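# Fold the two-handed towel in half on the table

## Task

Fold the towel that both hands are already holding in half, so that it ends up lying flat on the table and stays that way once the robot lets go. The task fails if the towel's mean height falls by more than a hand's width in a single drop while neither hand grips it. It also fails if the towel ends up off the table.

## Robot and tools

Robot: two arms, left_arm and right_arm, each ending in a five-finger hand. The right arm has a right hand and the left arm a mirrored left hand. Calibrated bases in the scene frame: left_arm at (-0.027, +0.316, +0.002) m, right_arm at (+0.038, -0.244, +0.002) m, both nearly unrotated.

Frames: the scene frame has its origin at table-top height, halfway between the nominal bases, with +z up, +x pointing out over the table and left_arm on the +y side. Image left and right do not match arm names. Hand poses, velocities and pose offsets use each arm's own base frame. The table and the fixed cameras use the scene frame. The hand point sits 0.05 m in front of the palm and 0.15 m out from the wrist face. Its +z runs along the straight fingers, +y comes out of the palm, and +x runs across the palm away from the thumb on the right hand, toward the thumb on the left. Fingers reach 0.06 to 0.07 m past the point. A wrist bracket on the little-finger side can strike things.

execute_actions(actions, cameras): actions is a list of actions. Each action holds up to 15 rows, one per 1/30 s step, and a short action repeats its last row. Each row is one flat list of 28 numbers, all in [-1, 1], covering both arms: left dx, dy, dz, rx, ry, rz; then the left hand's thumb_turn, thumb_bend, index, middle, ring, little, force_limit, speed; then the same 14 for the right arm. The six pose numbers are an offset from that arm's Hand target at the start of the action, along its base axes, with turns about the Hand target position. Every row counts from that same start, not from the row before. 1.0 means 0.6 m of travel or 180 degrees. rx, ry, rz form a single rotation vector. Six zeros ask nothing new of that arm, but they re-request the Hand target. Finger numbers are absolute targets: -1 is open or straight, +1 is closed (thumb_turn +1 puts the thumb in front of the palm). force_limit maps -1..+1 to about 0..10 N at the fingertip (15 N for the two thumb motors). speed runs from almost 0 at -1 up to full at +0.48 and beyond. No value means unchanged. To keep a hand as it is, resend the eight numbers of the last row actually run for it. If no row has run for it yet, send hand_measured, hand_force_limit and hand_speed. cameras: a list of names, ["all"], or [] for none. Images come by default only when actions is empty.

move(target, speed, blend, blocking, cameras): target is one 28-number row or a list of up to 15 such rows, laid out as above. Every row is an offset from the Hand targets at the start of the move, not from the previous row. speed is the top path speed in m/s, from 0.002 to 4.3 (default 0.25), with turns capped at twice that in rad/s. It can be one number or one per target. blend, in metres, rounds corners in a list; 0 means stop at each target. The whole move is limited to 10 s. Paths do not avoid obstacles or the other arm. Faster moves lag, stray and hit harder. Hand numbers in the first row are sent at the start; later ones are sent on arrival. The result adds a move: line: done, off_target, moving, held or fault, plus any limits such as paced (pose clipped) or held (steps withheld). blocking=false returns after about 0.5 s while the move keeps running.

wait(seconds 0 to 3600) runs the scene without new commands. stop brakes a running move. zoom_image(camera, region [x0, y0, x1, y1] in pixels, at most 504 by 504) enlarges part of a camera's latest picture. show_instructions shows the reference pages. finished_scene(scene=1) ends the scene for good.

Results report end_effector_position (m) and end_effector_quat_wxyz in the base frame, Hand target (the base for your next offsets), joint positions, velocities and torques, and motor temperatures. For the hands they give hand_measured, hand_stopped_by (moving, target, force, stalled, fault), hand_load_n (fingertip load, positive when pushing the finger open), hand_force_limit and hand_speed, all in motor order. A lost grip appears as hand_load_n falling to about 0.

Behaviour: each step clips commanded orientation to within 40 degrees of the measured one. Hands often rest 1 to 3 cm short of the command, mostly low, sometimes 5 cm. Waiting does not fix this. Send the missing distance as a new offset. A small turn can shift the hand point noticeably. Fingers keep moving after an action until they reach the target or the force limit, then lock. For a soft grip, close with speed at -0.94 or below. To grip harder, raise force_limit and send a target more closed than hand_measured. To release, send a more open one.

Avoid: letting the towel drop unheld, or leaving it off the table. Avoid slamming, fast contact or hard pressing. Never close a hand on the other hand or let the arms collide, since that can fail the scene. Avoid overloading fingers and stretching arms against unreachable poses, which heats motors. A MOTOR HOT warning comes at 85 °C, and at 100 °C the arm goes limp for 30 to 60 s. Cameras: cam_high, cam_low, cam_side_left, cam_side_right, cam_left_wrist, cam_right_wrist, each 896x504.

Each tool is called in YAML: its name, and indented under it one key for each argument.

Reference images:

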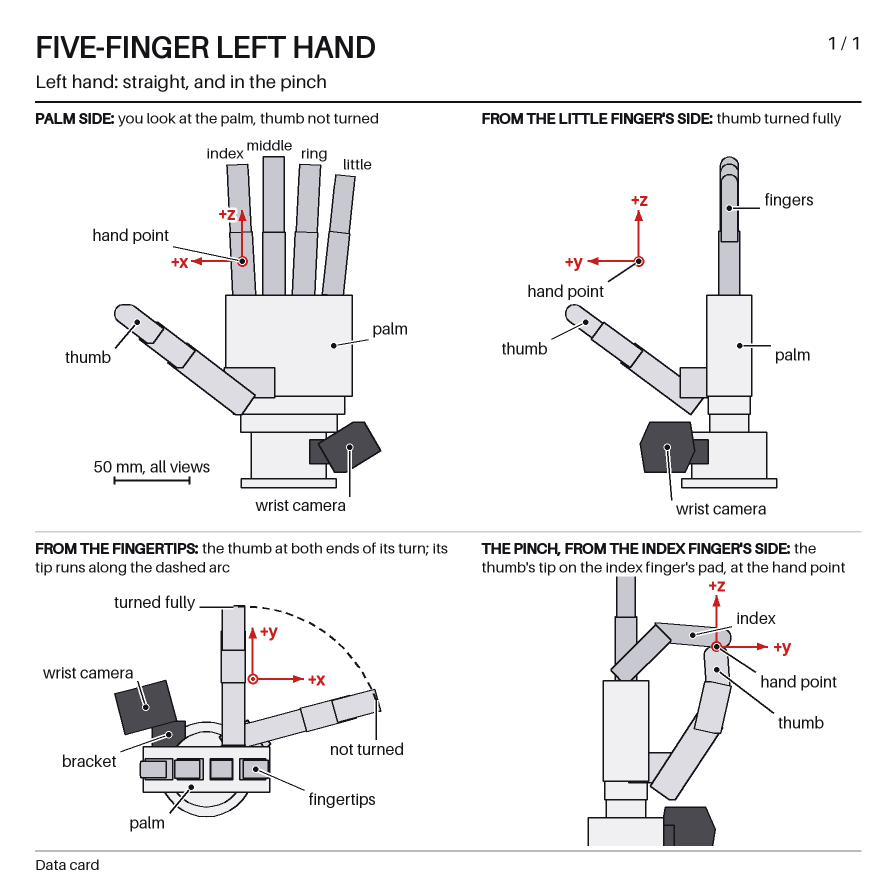

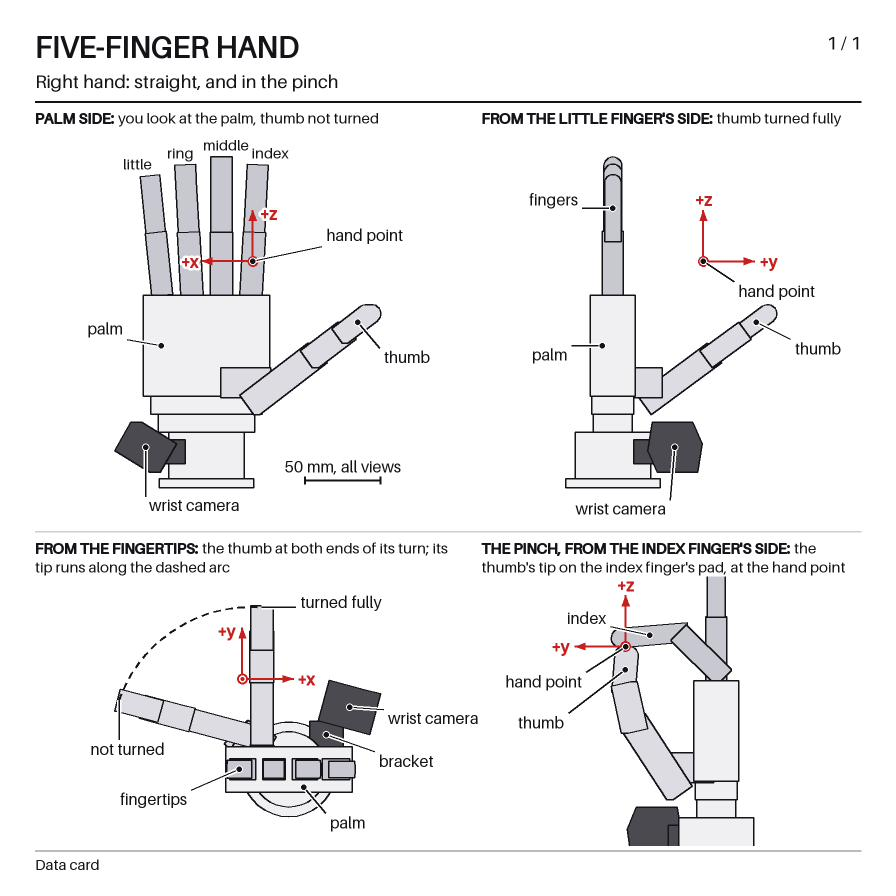

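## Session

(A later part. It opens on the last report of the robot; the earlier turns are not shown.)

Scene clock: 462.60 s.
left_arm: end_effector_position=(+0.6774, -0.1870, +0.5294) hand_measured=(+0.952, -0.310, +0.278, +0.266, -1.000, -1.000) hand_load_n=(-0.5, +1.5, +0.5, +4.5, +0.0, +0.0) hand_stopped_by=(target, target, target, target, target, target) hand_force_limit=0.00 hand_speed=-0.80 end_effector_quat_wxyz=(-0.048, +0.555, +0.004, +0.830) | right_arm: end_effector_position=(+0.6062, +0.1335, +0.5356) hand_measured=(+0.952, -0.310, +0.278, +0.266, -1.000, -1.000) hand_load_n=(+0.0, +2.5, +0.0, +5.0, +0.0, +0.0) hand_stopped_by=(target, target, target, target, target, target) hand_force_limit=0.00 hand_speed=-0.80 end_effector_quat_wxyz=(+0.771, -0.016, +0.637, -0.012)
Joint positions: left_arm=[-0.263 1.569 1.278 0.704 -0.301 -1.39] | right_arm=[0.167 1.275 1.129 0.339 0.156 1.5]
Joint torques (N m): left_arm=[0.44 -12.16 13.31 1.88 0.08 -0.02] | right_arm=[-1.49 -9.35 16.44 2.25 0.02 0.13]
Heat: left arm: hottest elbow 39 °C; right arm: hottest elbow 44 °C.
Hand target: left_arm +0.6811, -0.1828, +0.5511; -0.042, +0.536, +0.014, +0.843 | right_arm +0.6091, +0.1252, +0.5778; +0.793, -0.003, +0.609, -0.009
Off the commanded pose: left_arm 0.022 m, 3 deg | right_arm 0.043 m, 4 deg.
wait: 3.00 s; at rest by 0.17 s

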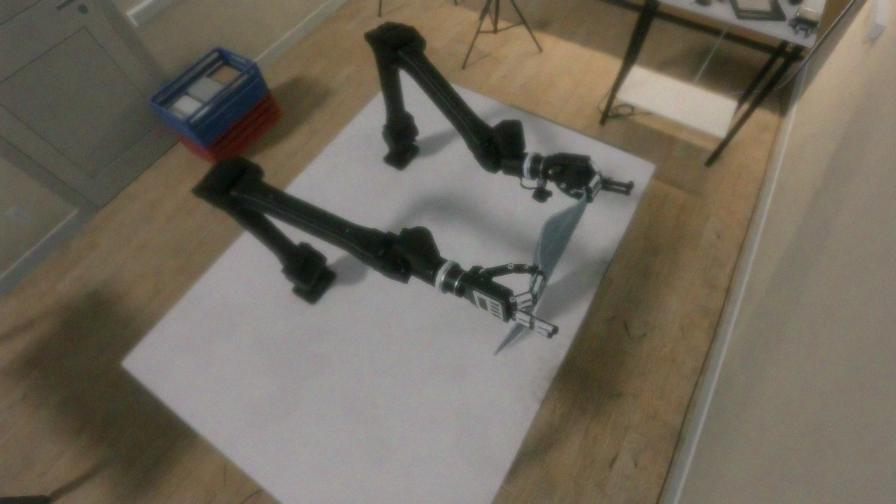

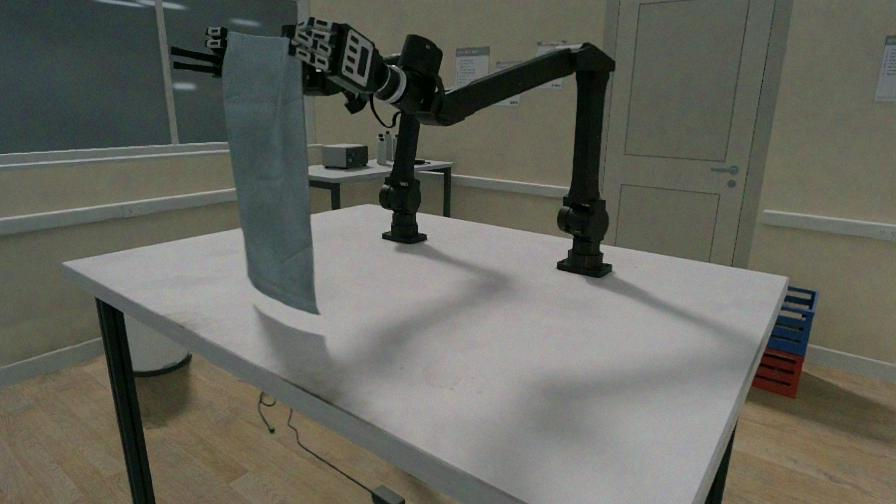

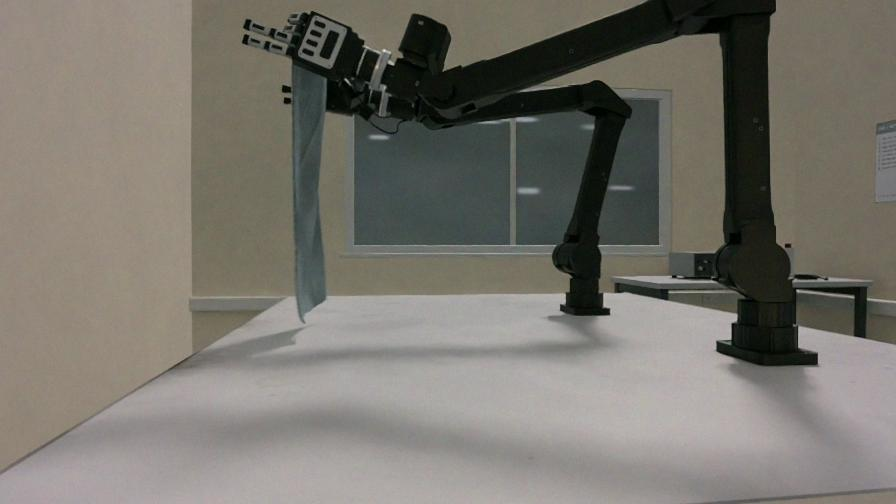

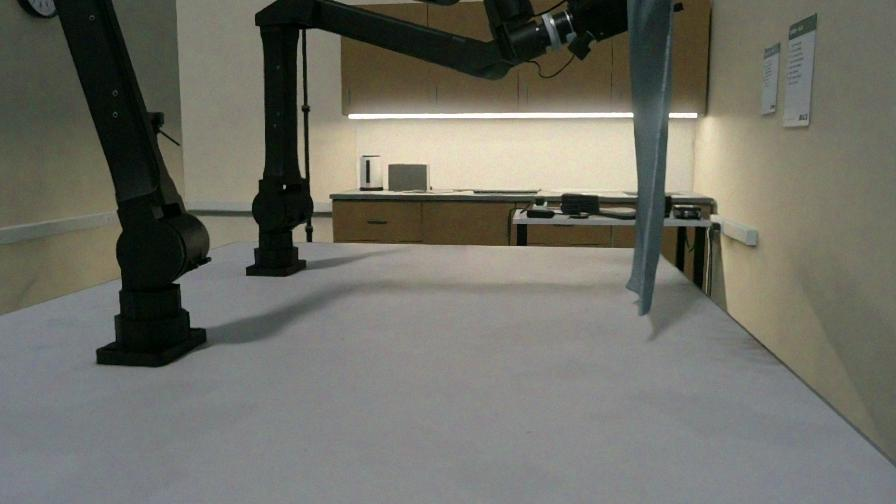

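move:
  target: [0.0, 0.010, 0.0, 0, 0, 0, 0.952, -0.310, 0.278, 0.266, -1.0, -1.0, 0.0, -0.8, 0.0, -0.0133, 0.0, 0, 0, 0, 0.952, -0.310, 0.278, 0.266, -1.0, -1.0, 0.0, -0.8]
  speed: 0.05
  cameras: ["all"]

zoom_image:
  camera: "cam_low"
  region: [140, 10, 420, 330]

zoom_image:
  camera: "cam_high"
  region: [460, 140, 680, 360]

Scene clock: 471.97 s.
left_arm: end_effector_position=(+0.6782, -0.1836, +0.5297) hand_measured=(+0.952, -0.310, +0.278, +0.266, -1.000, -1.000) hand_load_n=(-0.5, +1.5, +0.0, +5.0, +0.0, +0.0) hand_stopped_by=(target, target, target, target, target, target) hand_force_limit=0.00 hand_speed=-0.80 end_effector_quat_wxyz=(-0.047, +0.555, +0.003, +0.831) | right_arm: end_effector_position=(+0.6074, +0.1255, +0.5357) hand_measured=(+0.952, -0.310, +0.278, +0.266, -1.000, -1.000) hand_load_n=(+0.0, +2.5, +0.5, +5.0, +0.0, +0.0) hand_stopped_by=(target, target, target, target, target, target) hand_force_limit=0.00 hand_speed=-0.80 end_effector_quat_wxyz=(+0.771, -0.015, +0.636, -0.012)
Joint positions: left_arm=[-0.255 1.569 1.278 0.704 -0.292 -1.395] | right_arm=[0.148 1.275 1.129 0.339 0.138 1.505]
Joint torques (N m): left_arm=[-1.73 -11.99 12.97 1.94 0.11 -0.03] | right_arm=[-1.32 -9.64 16.21 2.22 0.02 0.2]
Heat: left arm: hottest elbow 42 °C; right arm: hottest elbow 45 °C.
Hand target: left_arm +0.6810, -0.1769, +0.5511; -0.042, +0.536, +0.014, +0.843 | right_arm +0.6091, +0.1173, +0.5778; +0.793, -0.003, +0.609, -0.008
Off the commanded pose: left_arm 0.023 m, 3 deg | right_arm 0.043 m, 4 deg.
move: off_target (left_arm, right_arm)
cam_left_wrist: T_world_to_cam=[[-0.15899, 0.94178, 0.29627, 0.12796], [-0.78687, -0.30212, 0.53812, 0.19012], [0.59629, -0.14757, 0.78909, -0.73784]] pos_world=[0.60992, -0.17195, 0.44201]
cam_right_wrist: T_world_to_cam=[[0.02144, 0.96234, -0.27102, 0.00685], [-0.64646, 0.22013, 0.73051, -0.02746], [0.76265, 0.15954, 0.62683, -0.71056]] pos_world=[0.52401, 0.11281, 0.46731]

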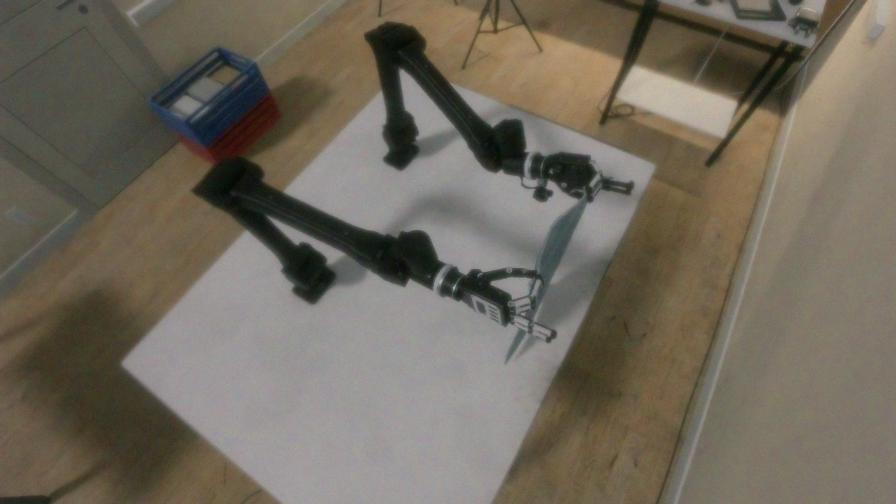

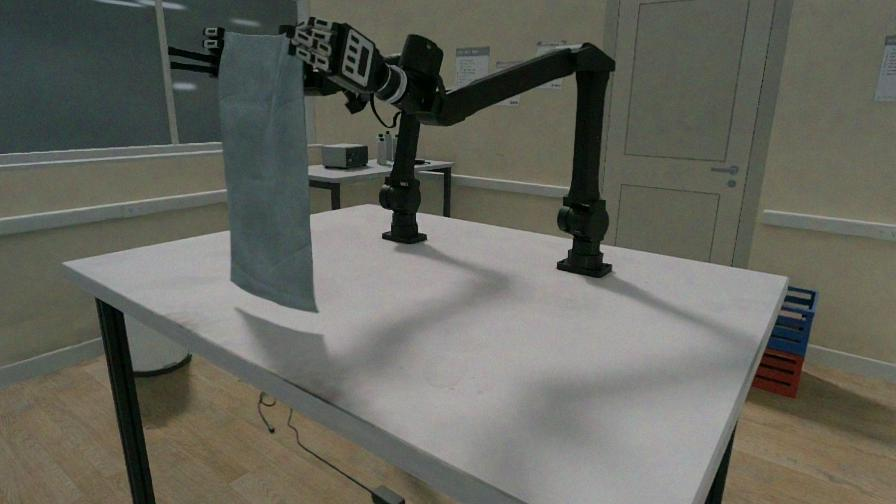

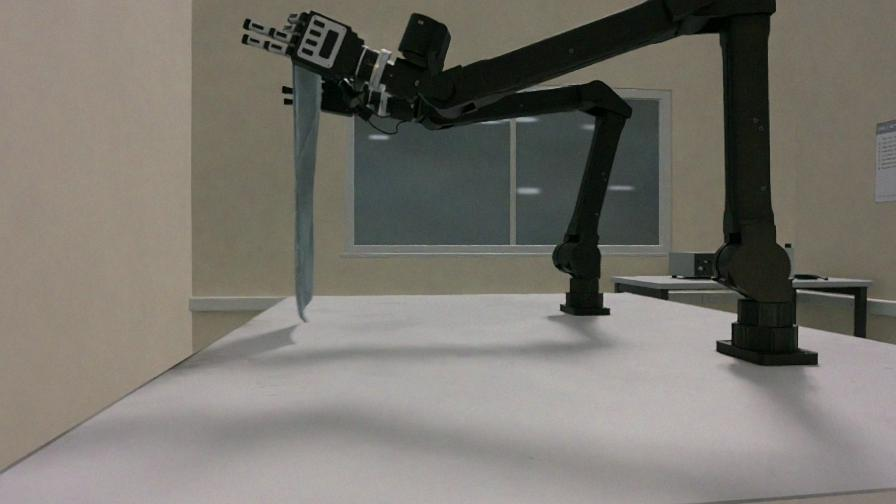

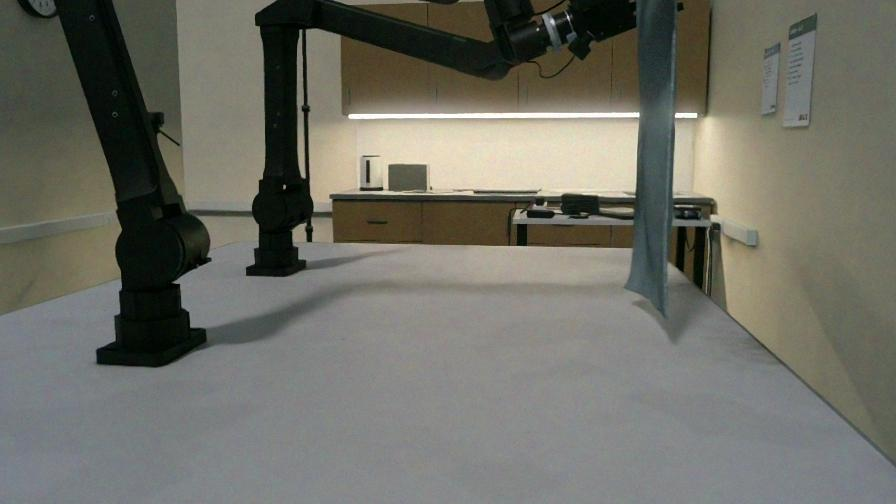

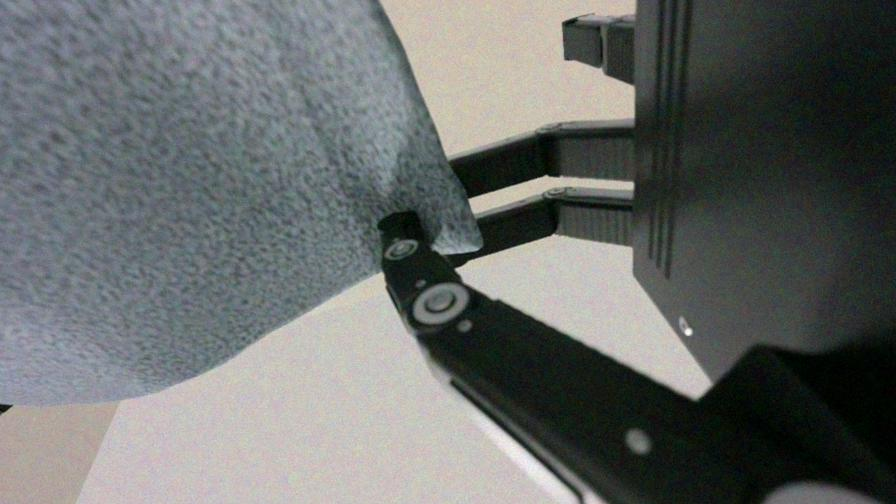

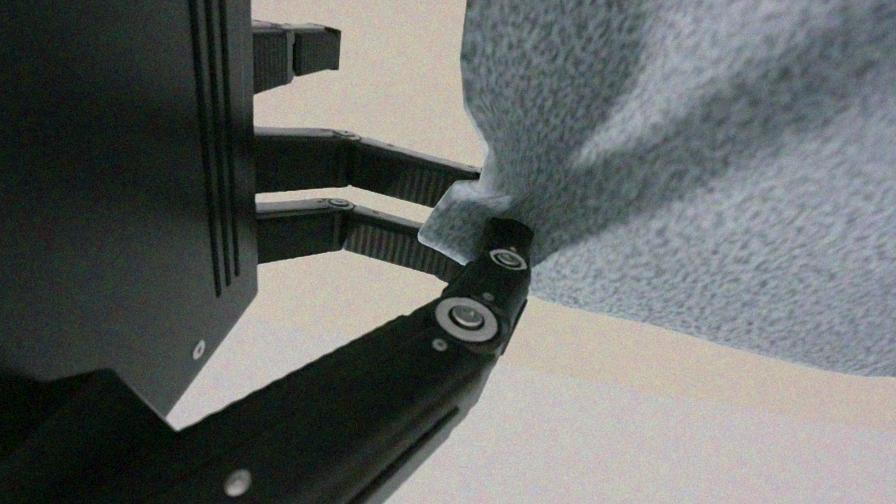

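Scaled by 1.575 from the camera's image (finer frame: 1280x720).

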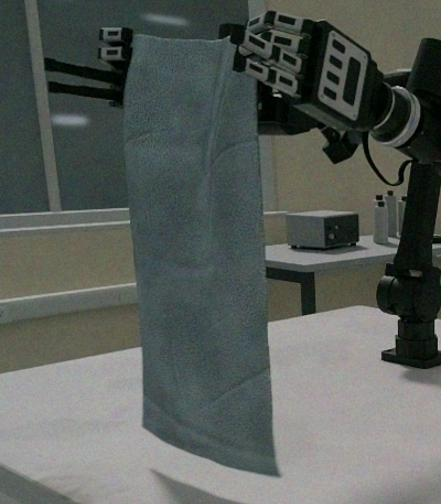

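Scaled by 2.291 from the camera's image (finer frame: 1280x720).

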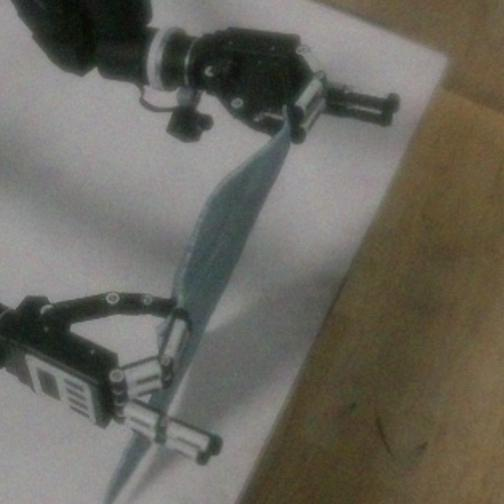

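move:
  target:
    - [-0.1367, -0.0167, -0.085, 0, 0, 0, 0.952, -0.310, 0.278, 0.266, -1.0, -1.0, 0.0, -0.8, -0.1333, 0.010, -0.108, 0, 0, 0, 0.952, -0.310, 0.278, 0.266, -1.0, -1.0, 0.0, -0.8]
    - [-0.32, -0.0233, -0.128, 0, 0, 0, 0.952, -0.310, 0.278, 0.266, -1.0, -1.0, 0.0, -0.8, -0.3167, 0.02, -0.1667, 0, 0, 0, 0.952, -0.310, 0.278, 0.266, -1.0, -1.0, 0.0, -0.8]
    - [-0.4533, -0.0277, -0.2117, 0, 0, 0, 0.952, -0.310, 0.278, 0.266, -1.0, -1.0, 0.0, -0.8, -0.45, 0.0245, -0.28, 0, 0, 0, 0.952, -0.310, 0.278, 0.266, -1.0, -1.0, 0.0, -0.8]
  speed: 0.2
  blend: 0.03
  cameras: ["cam_high", "cam_low", "cam_side_left", "cam_side_right"]

zoom_image:
  camera: "cam_side_left"
  region: [260, 200, 480, 360]

zoom_image:
  camera: "cam_high"
  region: [380, 160, 600, 360]

Scene clock: 498.47 s.
left_arm: end_effector_position=(+0.4141, -0.1935, +0.4170) hand_measured=(+0.952, -0.310, +0.278, +0.266, -1.000, -1.000) hand_load_n=(+0.0, +1.5, +0.0, +4.5, +0.0, +0.0) hand_stopped_by=(target, target, target, target, target, target) hand_force_limit=0.00 hand_speed=-0.80 end_effector_quat_wxyz=(-0.044, +0.545, +0.011, +0.837) | right_arm: end_effector_position=(+0.3407, +0.1278, +0.4162) hand_measured=(+0.952, -0.310, +0.278, +0.266, -1.000, -1.000) hand_load_n=(+0.0, +2.5, +0.5, +5.0, +0.0, +0.0) hand_stopped_by=(target, target, target, target, target, target) hand_force_limit=0.00 hand_speed=-0.80 end_effector_quat_wxyz=(+0.795, +0.004, +0.606, -0.008)
Joint positions: left_arm=[-0.532 1.089 0.473 1.109 -0.547 -1.264] | right_arm=[0.418 0.525 0.353 0.467 0.419 1.445]
Joint torques (N m): left_arm=[-1.9 -5.77 8.47 1.99 0.02 0.18] | right_arm=[0.85 -0.26 10.03 1.44 0.09 -0.05]
Motor temperatures (°C): left_arm=[29 27 45 26 24 24] | right_arm=[21 26 48 24 23 24]
Heat: left arm: hottest elbow 45 °C; right arm: hottest elbow 48 °C.
Hand target: left_arm +0.4090, -0.1935, +0.4243; -0.042, +0.536, +0.014, +0.843 | right_arm +0.3392, +0.1319, +0.4099; +0.793, -0.003, +0.609, -0.009
Off the commanded pose: left_arm 0.009 m, 1 deg | right_arm 0.008 m, 1 deg.
move: done

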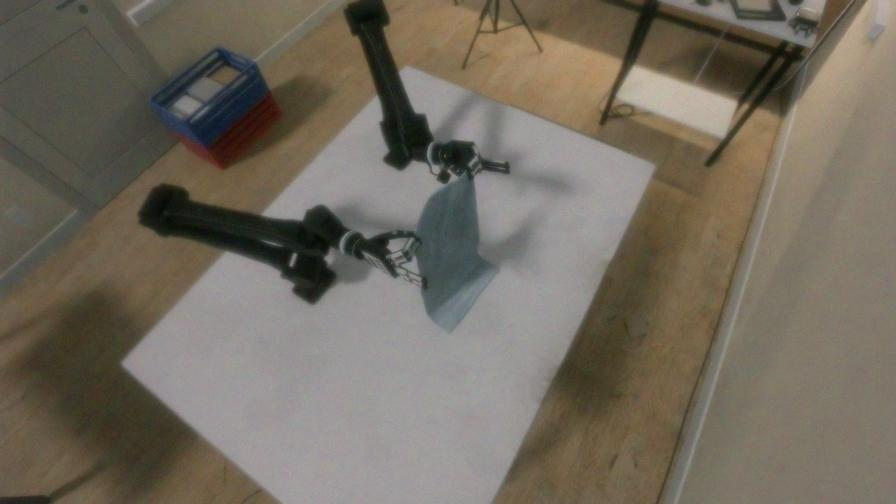

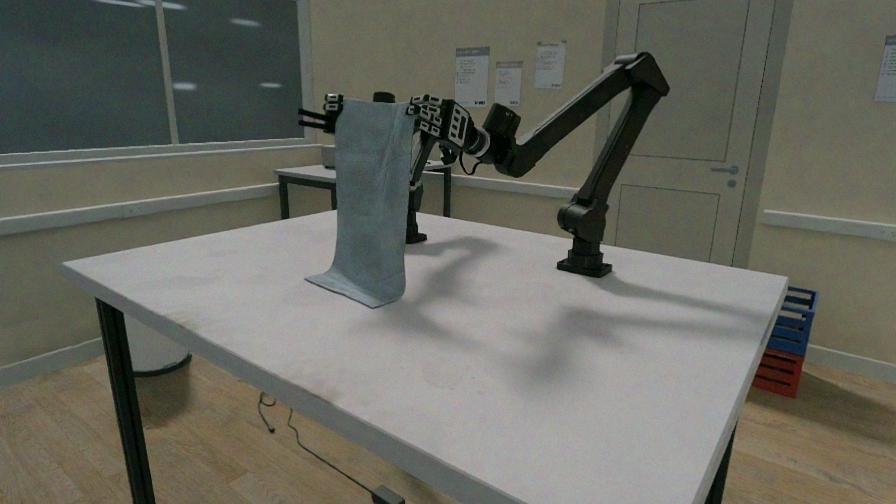

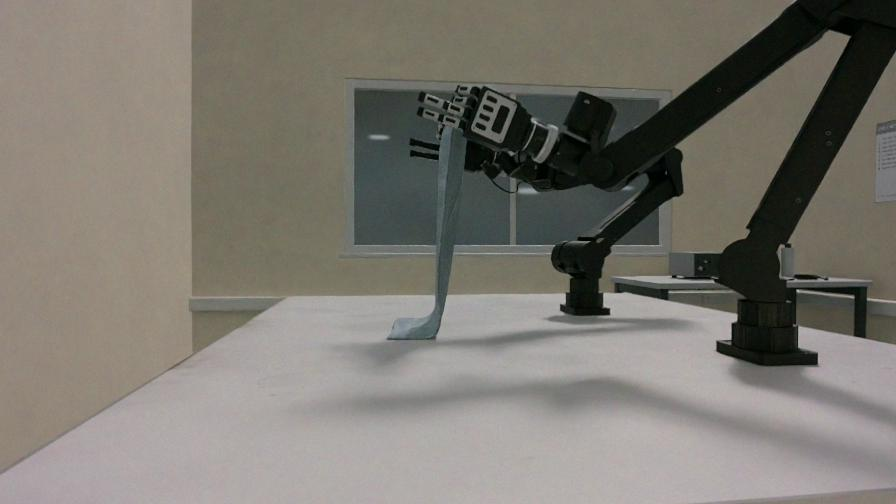

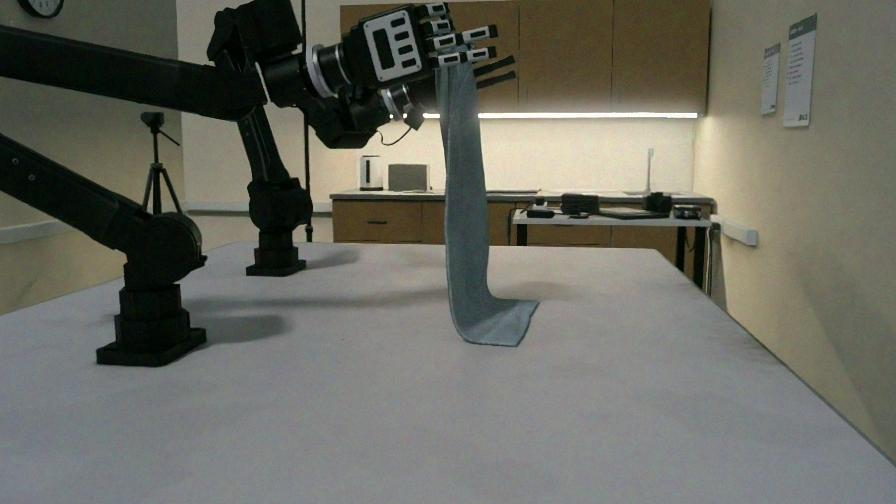

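Scaled by 2.291 from the camera's image (finer frame: 1280x720).

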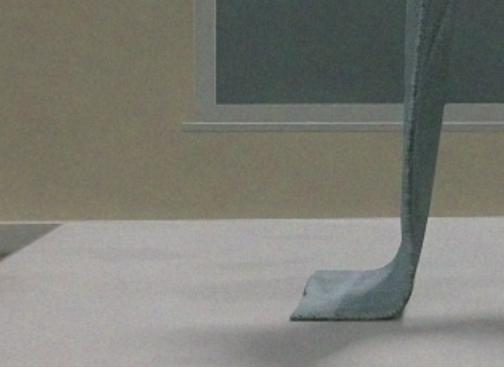

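Scaled by 2.291 from the camera's image (finer frame: 1280x720).

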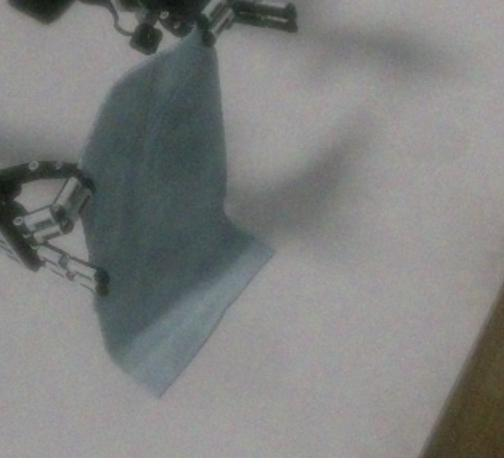

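move:
  target: [-0.1003, 0.0077, -0.1988, 0.006, 0.139, -0.028, 0.952, -0.310, 0.278, 0.266, 0.25, 0.25, 0.0, -0.8, -0.1323, 0.0093, -0.1965, 0.003, 0.083, -0.026, 0.952, -0.310, 0.278, 0.266, 0.25, 0.25, 0.0, -0.8]
  speed: 0.08
  cameras: ["all"]

zoom_image:
  camera: "cam_side_left"
  region: [360, 120, 580, 360]

zoom_image:
  camera: "cam_high"
  region: [360, 140, 580, 360]

Scene clock: 524.43 s.
left_arm: end_effector_position=(+0.3518, -0.1868, +0.3072) hand_measured=(+0.952, -0.310, +0.278, +0.266, +0.250, +0.250) hand_load_n=(-0.5, +1.5, +0.0, +4.5, +0.0, +0.0) hand_stopped_by=(target, target, target, target, target, target) hand_force_limit=0.00 hand_speed=-0.80 end_effector_quat_wxyz=(-0.017, +0.703, -0.026, +0.711) | right_arm: end_effector_position=(+0.2625, +0.1356, +0.2997) hand_measured=(+0.952, -0.310, +0.278, +0.266, +0.250, +0.250) hand_load_n=(-0.5, +2.5, +0.0, +5.0, +0.0, +0.0) hand_stopped_by=(target, target, target, target, target, target) hand_force_limit=0.00 hand_speed=-0.80 end_effector_quat_wxyz=(+0.708, +0.028, +0.704, -0.043)
Joint positions: left_arm=[-0.655 0.694 0.297 0.411 -0.642 -1.502] | right_arm=[0.984 0.153 0.186 -0.02 1.084 1.539]
Joint torques (N m): left_arm=[-1.85 -2.55 9.4 0.9 -0.24 0] | right_arm=[0.91 2.43 9.57 0.94 0.2 0.15]
Motor temperatures (°C): left_arm=[29 25 39 26 24 24] | right_arm=[21 25 49 24 23 24]
Heat: left arm: hottest elbow 39 °C; right arm: hottest elbow 49 °C.
Hand target: left_arm +0.3489, -0.1888, +0.3049; -0.013, +0.706, -0.027, +0.708 | right_arm +0.2597, +0.1376, +0.2920; +0.706, +0.025, +0.707, -0.038
Off the commanded pose: left_arm 0.004 m, 1 deg | right_arm 0.008 m, 1 deg.
move: done
cam_left_wrist: T_world_to_cam=[[0.02953, 0.94617, 0.32231, 0.07152], [-0.54702, -0.25458, 0.79747, -0.10312], [0.8366, -0.19986, 0.51005, -0.37677]] pos_world=[0.25668, -0.16922, 0.25135]
cam_right_wrist: T_world_to_cam=[[0.07553, 0.9644, -0.25342, -0.07925], [-0.47626, 0.25817, 0.84055, -0.16303], [0.87606, 0.05721, 0.4788, -0.27274]] pos_world=[0.16728, 0.13412, 0.24754]

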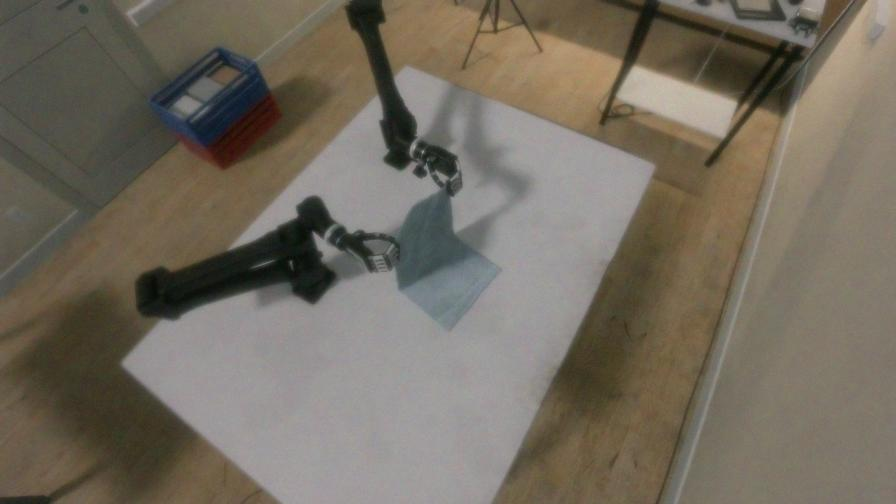

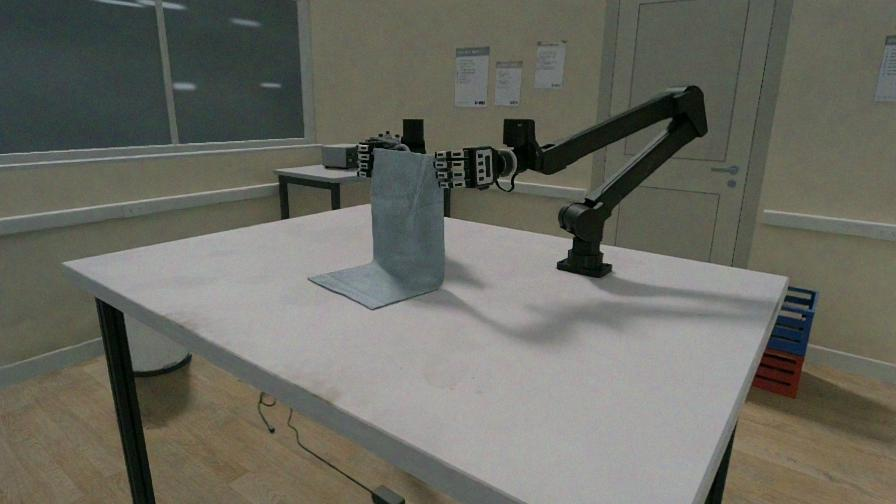

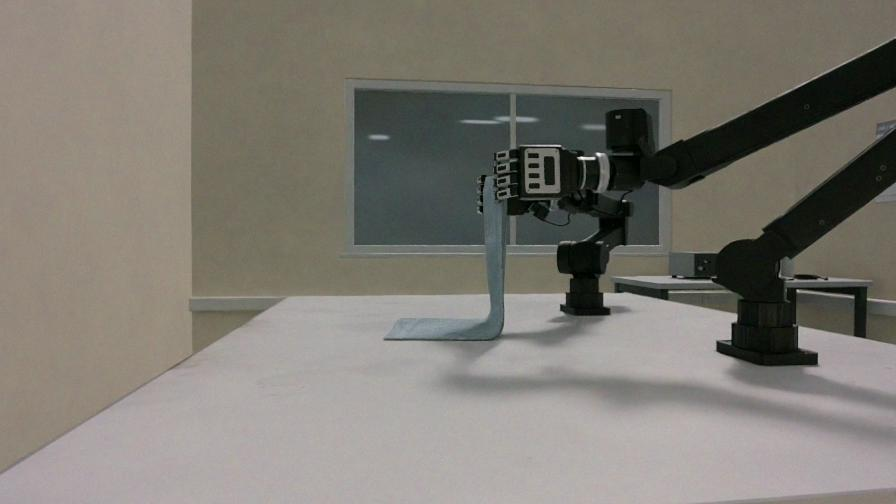

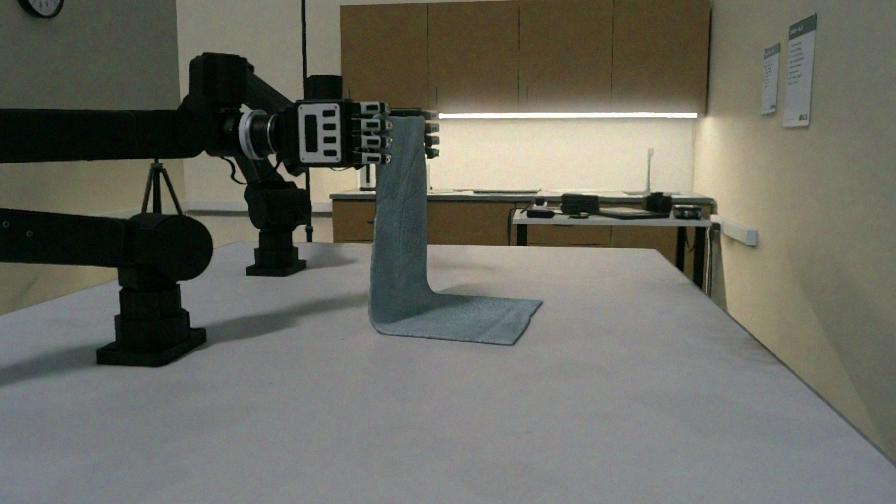

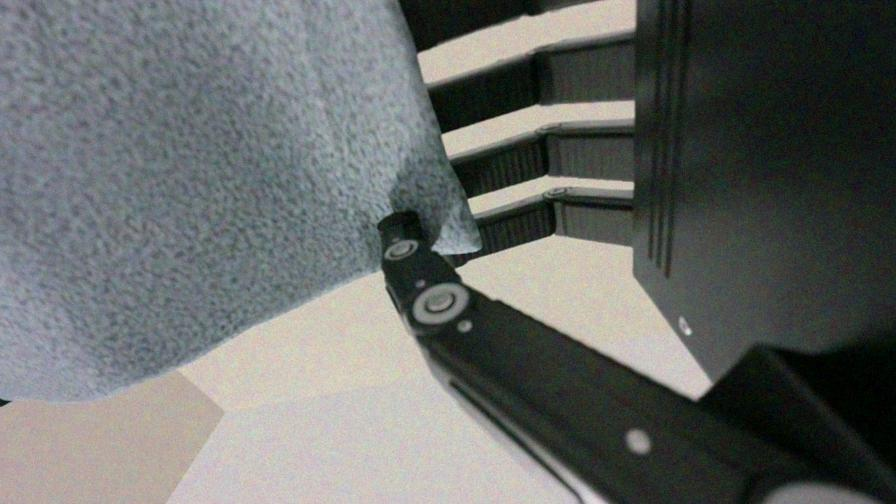

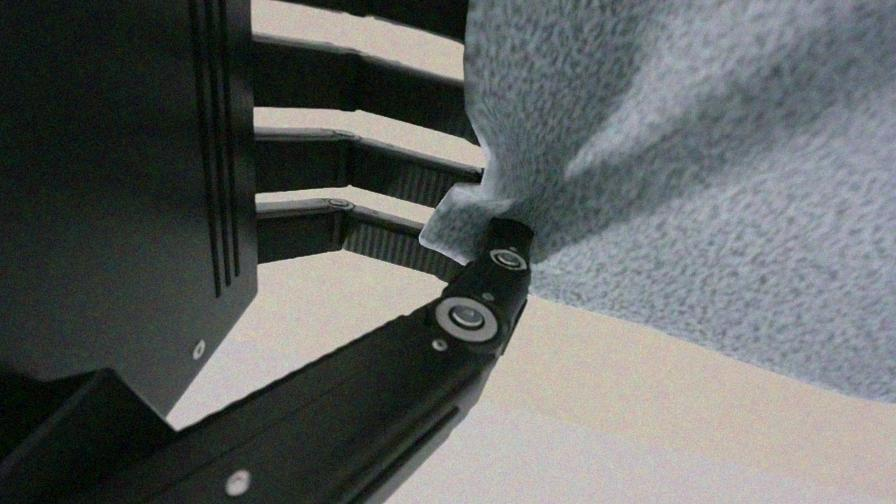

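Scaled by 2.100 from the camera's image (finer frame: 1280x720).

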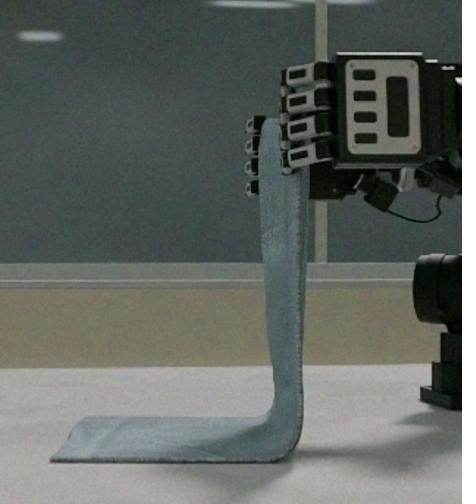

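Scaled by 2.291 from the camera's image (finer frame: 1280x720).

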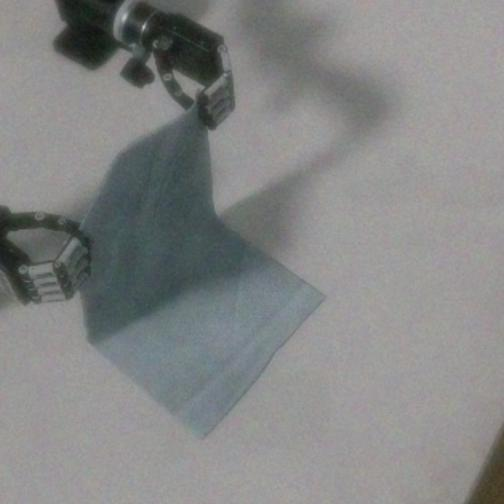

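move:
  target:
    - [-0.0215, 0.018, -0.1015, 0.0128, 0.1664, -0.0347, 0.952, -0.310, 0.278, 0.266, 0.25, 0.25, 0.0, -0.8, -0.0582, 0.0067, -0.1095, 0.0259, 0.1646, -0.0065, 0.952, -0.310, 0.278, 0.266, 0.25, 0.25, 0.0, -0.8]
    - [0.0792, 0.0122, -0.1307, 0.0214, 0.2773, -0.0333, 0.952, -0.310, 0.278, 0.266, 0.25, 0.25, 0.0, -0.8, 0.0402, -0.0127, -0.1367, 0.0433, 0.2744, -0.0062, 0.952, -0.310, 0.278, 0.266, 0.25, 0.25, 0.0, -0.8]
  speed: 0.1
  blend: 0.02
  cameras: ["all"]

zoom_image:
  camera: "cam_side_left"
  region: [340, 120, 560, 360]

zoom_image:
  camera: "cam_high"
  region: [360, 140, 580, 360]

Scene clock: 589.67 s.
left_arm: end_effector_position=(+0.3868, -0.1826, +0.2108) hand_measured=(+0.952, -0.310, +0.278, +0.266, +0.250, +0.250) hand_load_n=(+0.0, +1.5, +0.5, +4.5, +0.0, +0.0) hand_stopped_by=(target, target, target, target, target, target) hand_force_limit=0.00 hand_speed=-0.80 end_effector_quat_wxyz=(+0.013, +0.937, -0.092, +0.336) | right_arm: end_effector_position=(+0.2738, +0.1290, +0.1799) hand_measured=(+0.952, -0.310, +0.278, +0.266, +0.250, +0.250) hand_load_n=(+0.0, +2.5, +0.5, +5.0, +0.0, +0.0) hand_stopped_by=(target, target, target, target, target, target) hand_force_limit=0.00 hand_speed=-0.80 end_effector_quat_wxyz=(+0.325, +0.021, +0.945, -0.004)
Joint positions: left_arm=[-0.381 0.934 0.741 -0.706 -0.155 -1.702] | right_arm=[0.529 0.511 0.512 -0.988 0.335 2.043]
Joint torques (N m): left_arm=[-0.09 -3.08 13.03 0.27 -0.06 0.26] | right_arm=[-1.73 1.2 15.47 0.55 0.31 0.09]
Motor temperatures (°C): left_arm=[28 24 41 26 24 24] | right_arm=[21 25 44 24 23 24]
Heat: left arm: hottest elbow 41 °C; right arm: hottest elbow 44 °C.
Hand target: left_arm +0.3964, -0.1816, +0.2266; +0.013, +0.935, -0.088, +0.343 | right_arm +0.2839, +0.1299, +0.2101; +0.343, +0.060, +0.937, -0.005
Off the commanded pose: left_arm 0.018 m, 1 deg | right_arm 0.032 m, 5 deg.
joint sent to its limit (right arm) — joint 6 (wrist roll), upper limit. The joint targets are off in orientation, not in position.
move: off_target (left_arm, right_arm)
cam_left_wrist: T_world_to_cam=[[0.38792, 0.90243, 0.18748, -0.02071], [0.24479, -0.29697, 0.92298, -0.34648], [0.88859, -0.31215, -0.33611, -0.21819]] pos_world=[0.28673, -0.15232, 0.25034]
cam_right_wrist: T_world_to_cam=[[-0.15706, 0.98031, -0.11965, -0.06656], [0.37129, 0.17088, 0.91266, -0.28905], [0.91514, 0.09891, -0.39082, -0.08455]] pos_world=[0.17425, 0.12301, 0.22279]

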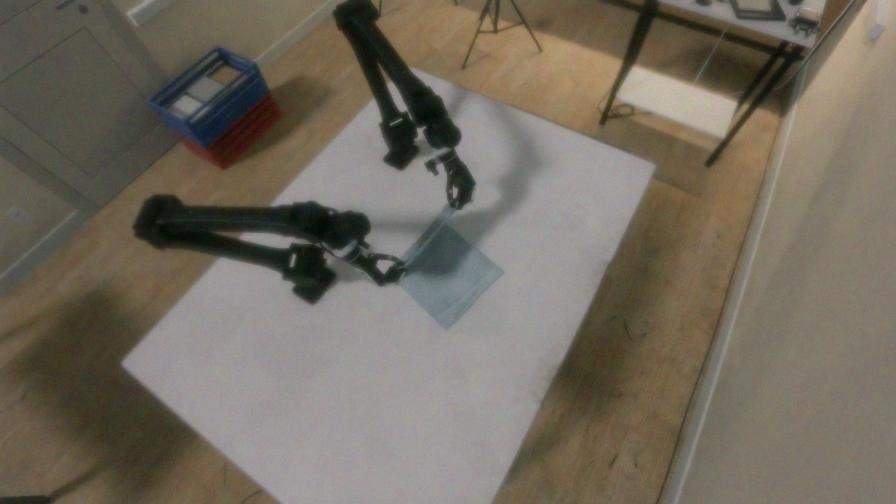

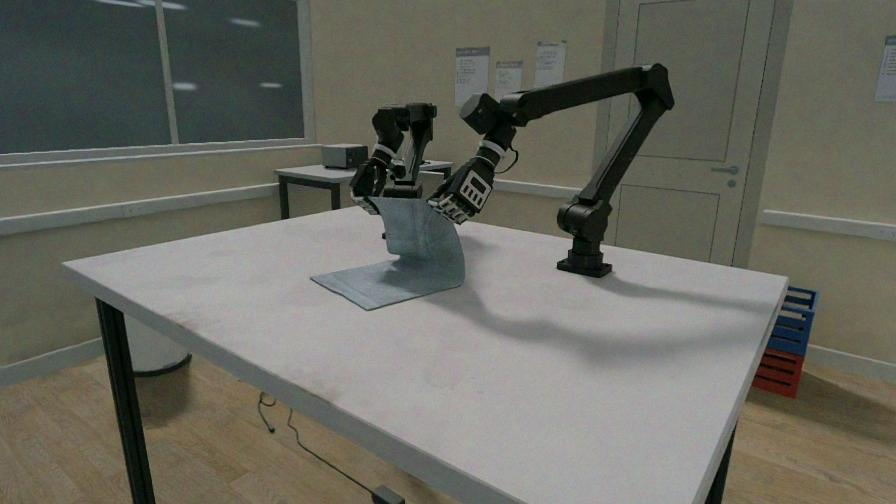

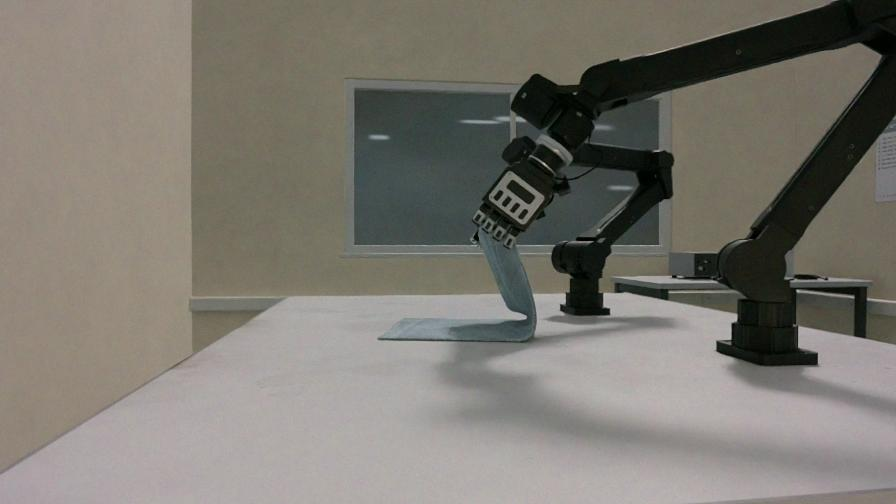

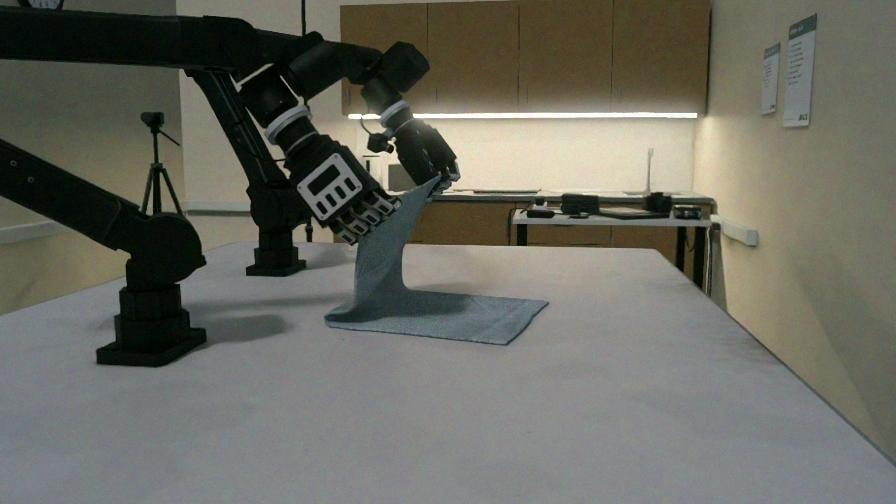

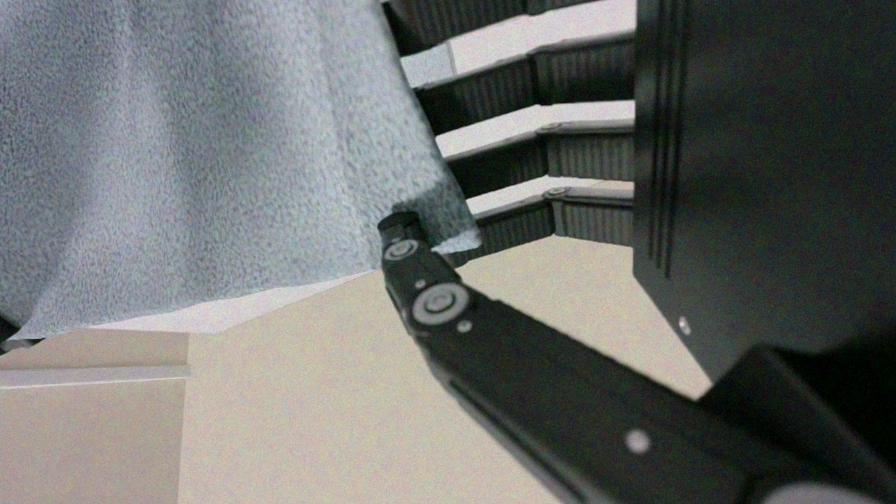

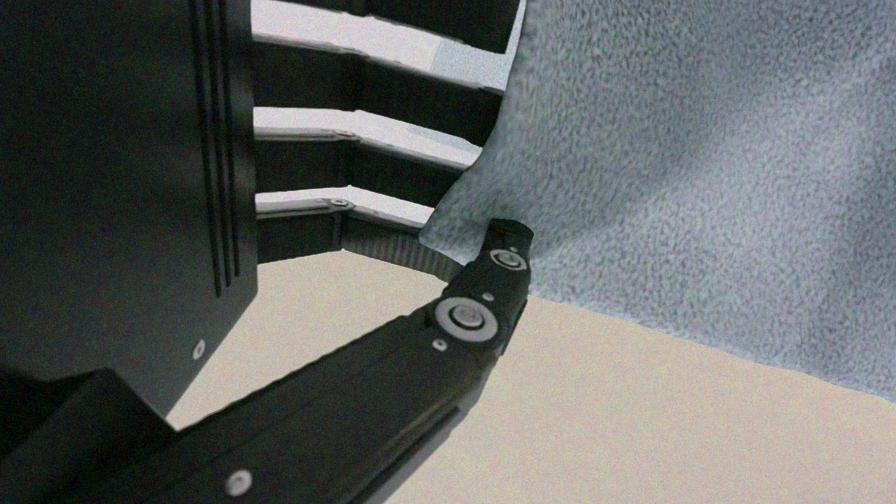

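Scaled by 2.100 from the camera's image (finer frame: 1280x720).

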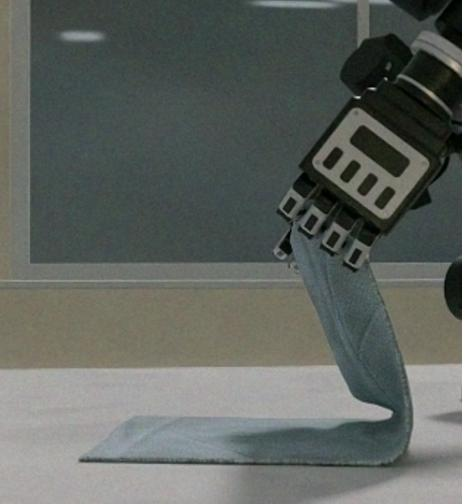

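Scaled by 2.291 from the camera's image (finer frame: 1280x720).

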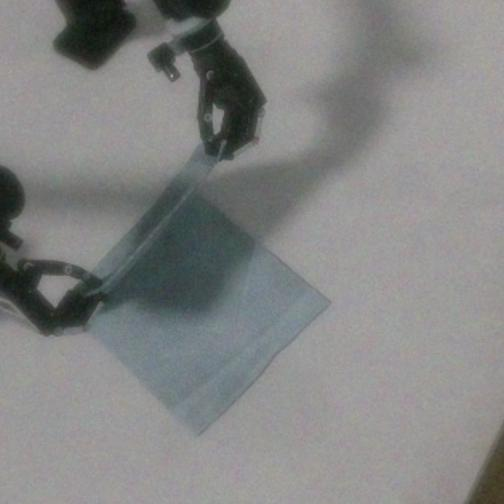

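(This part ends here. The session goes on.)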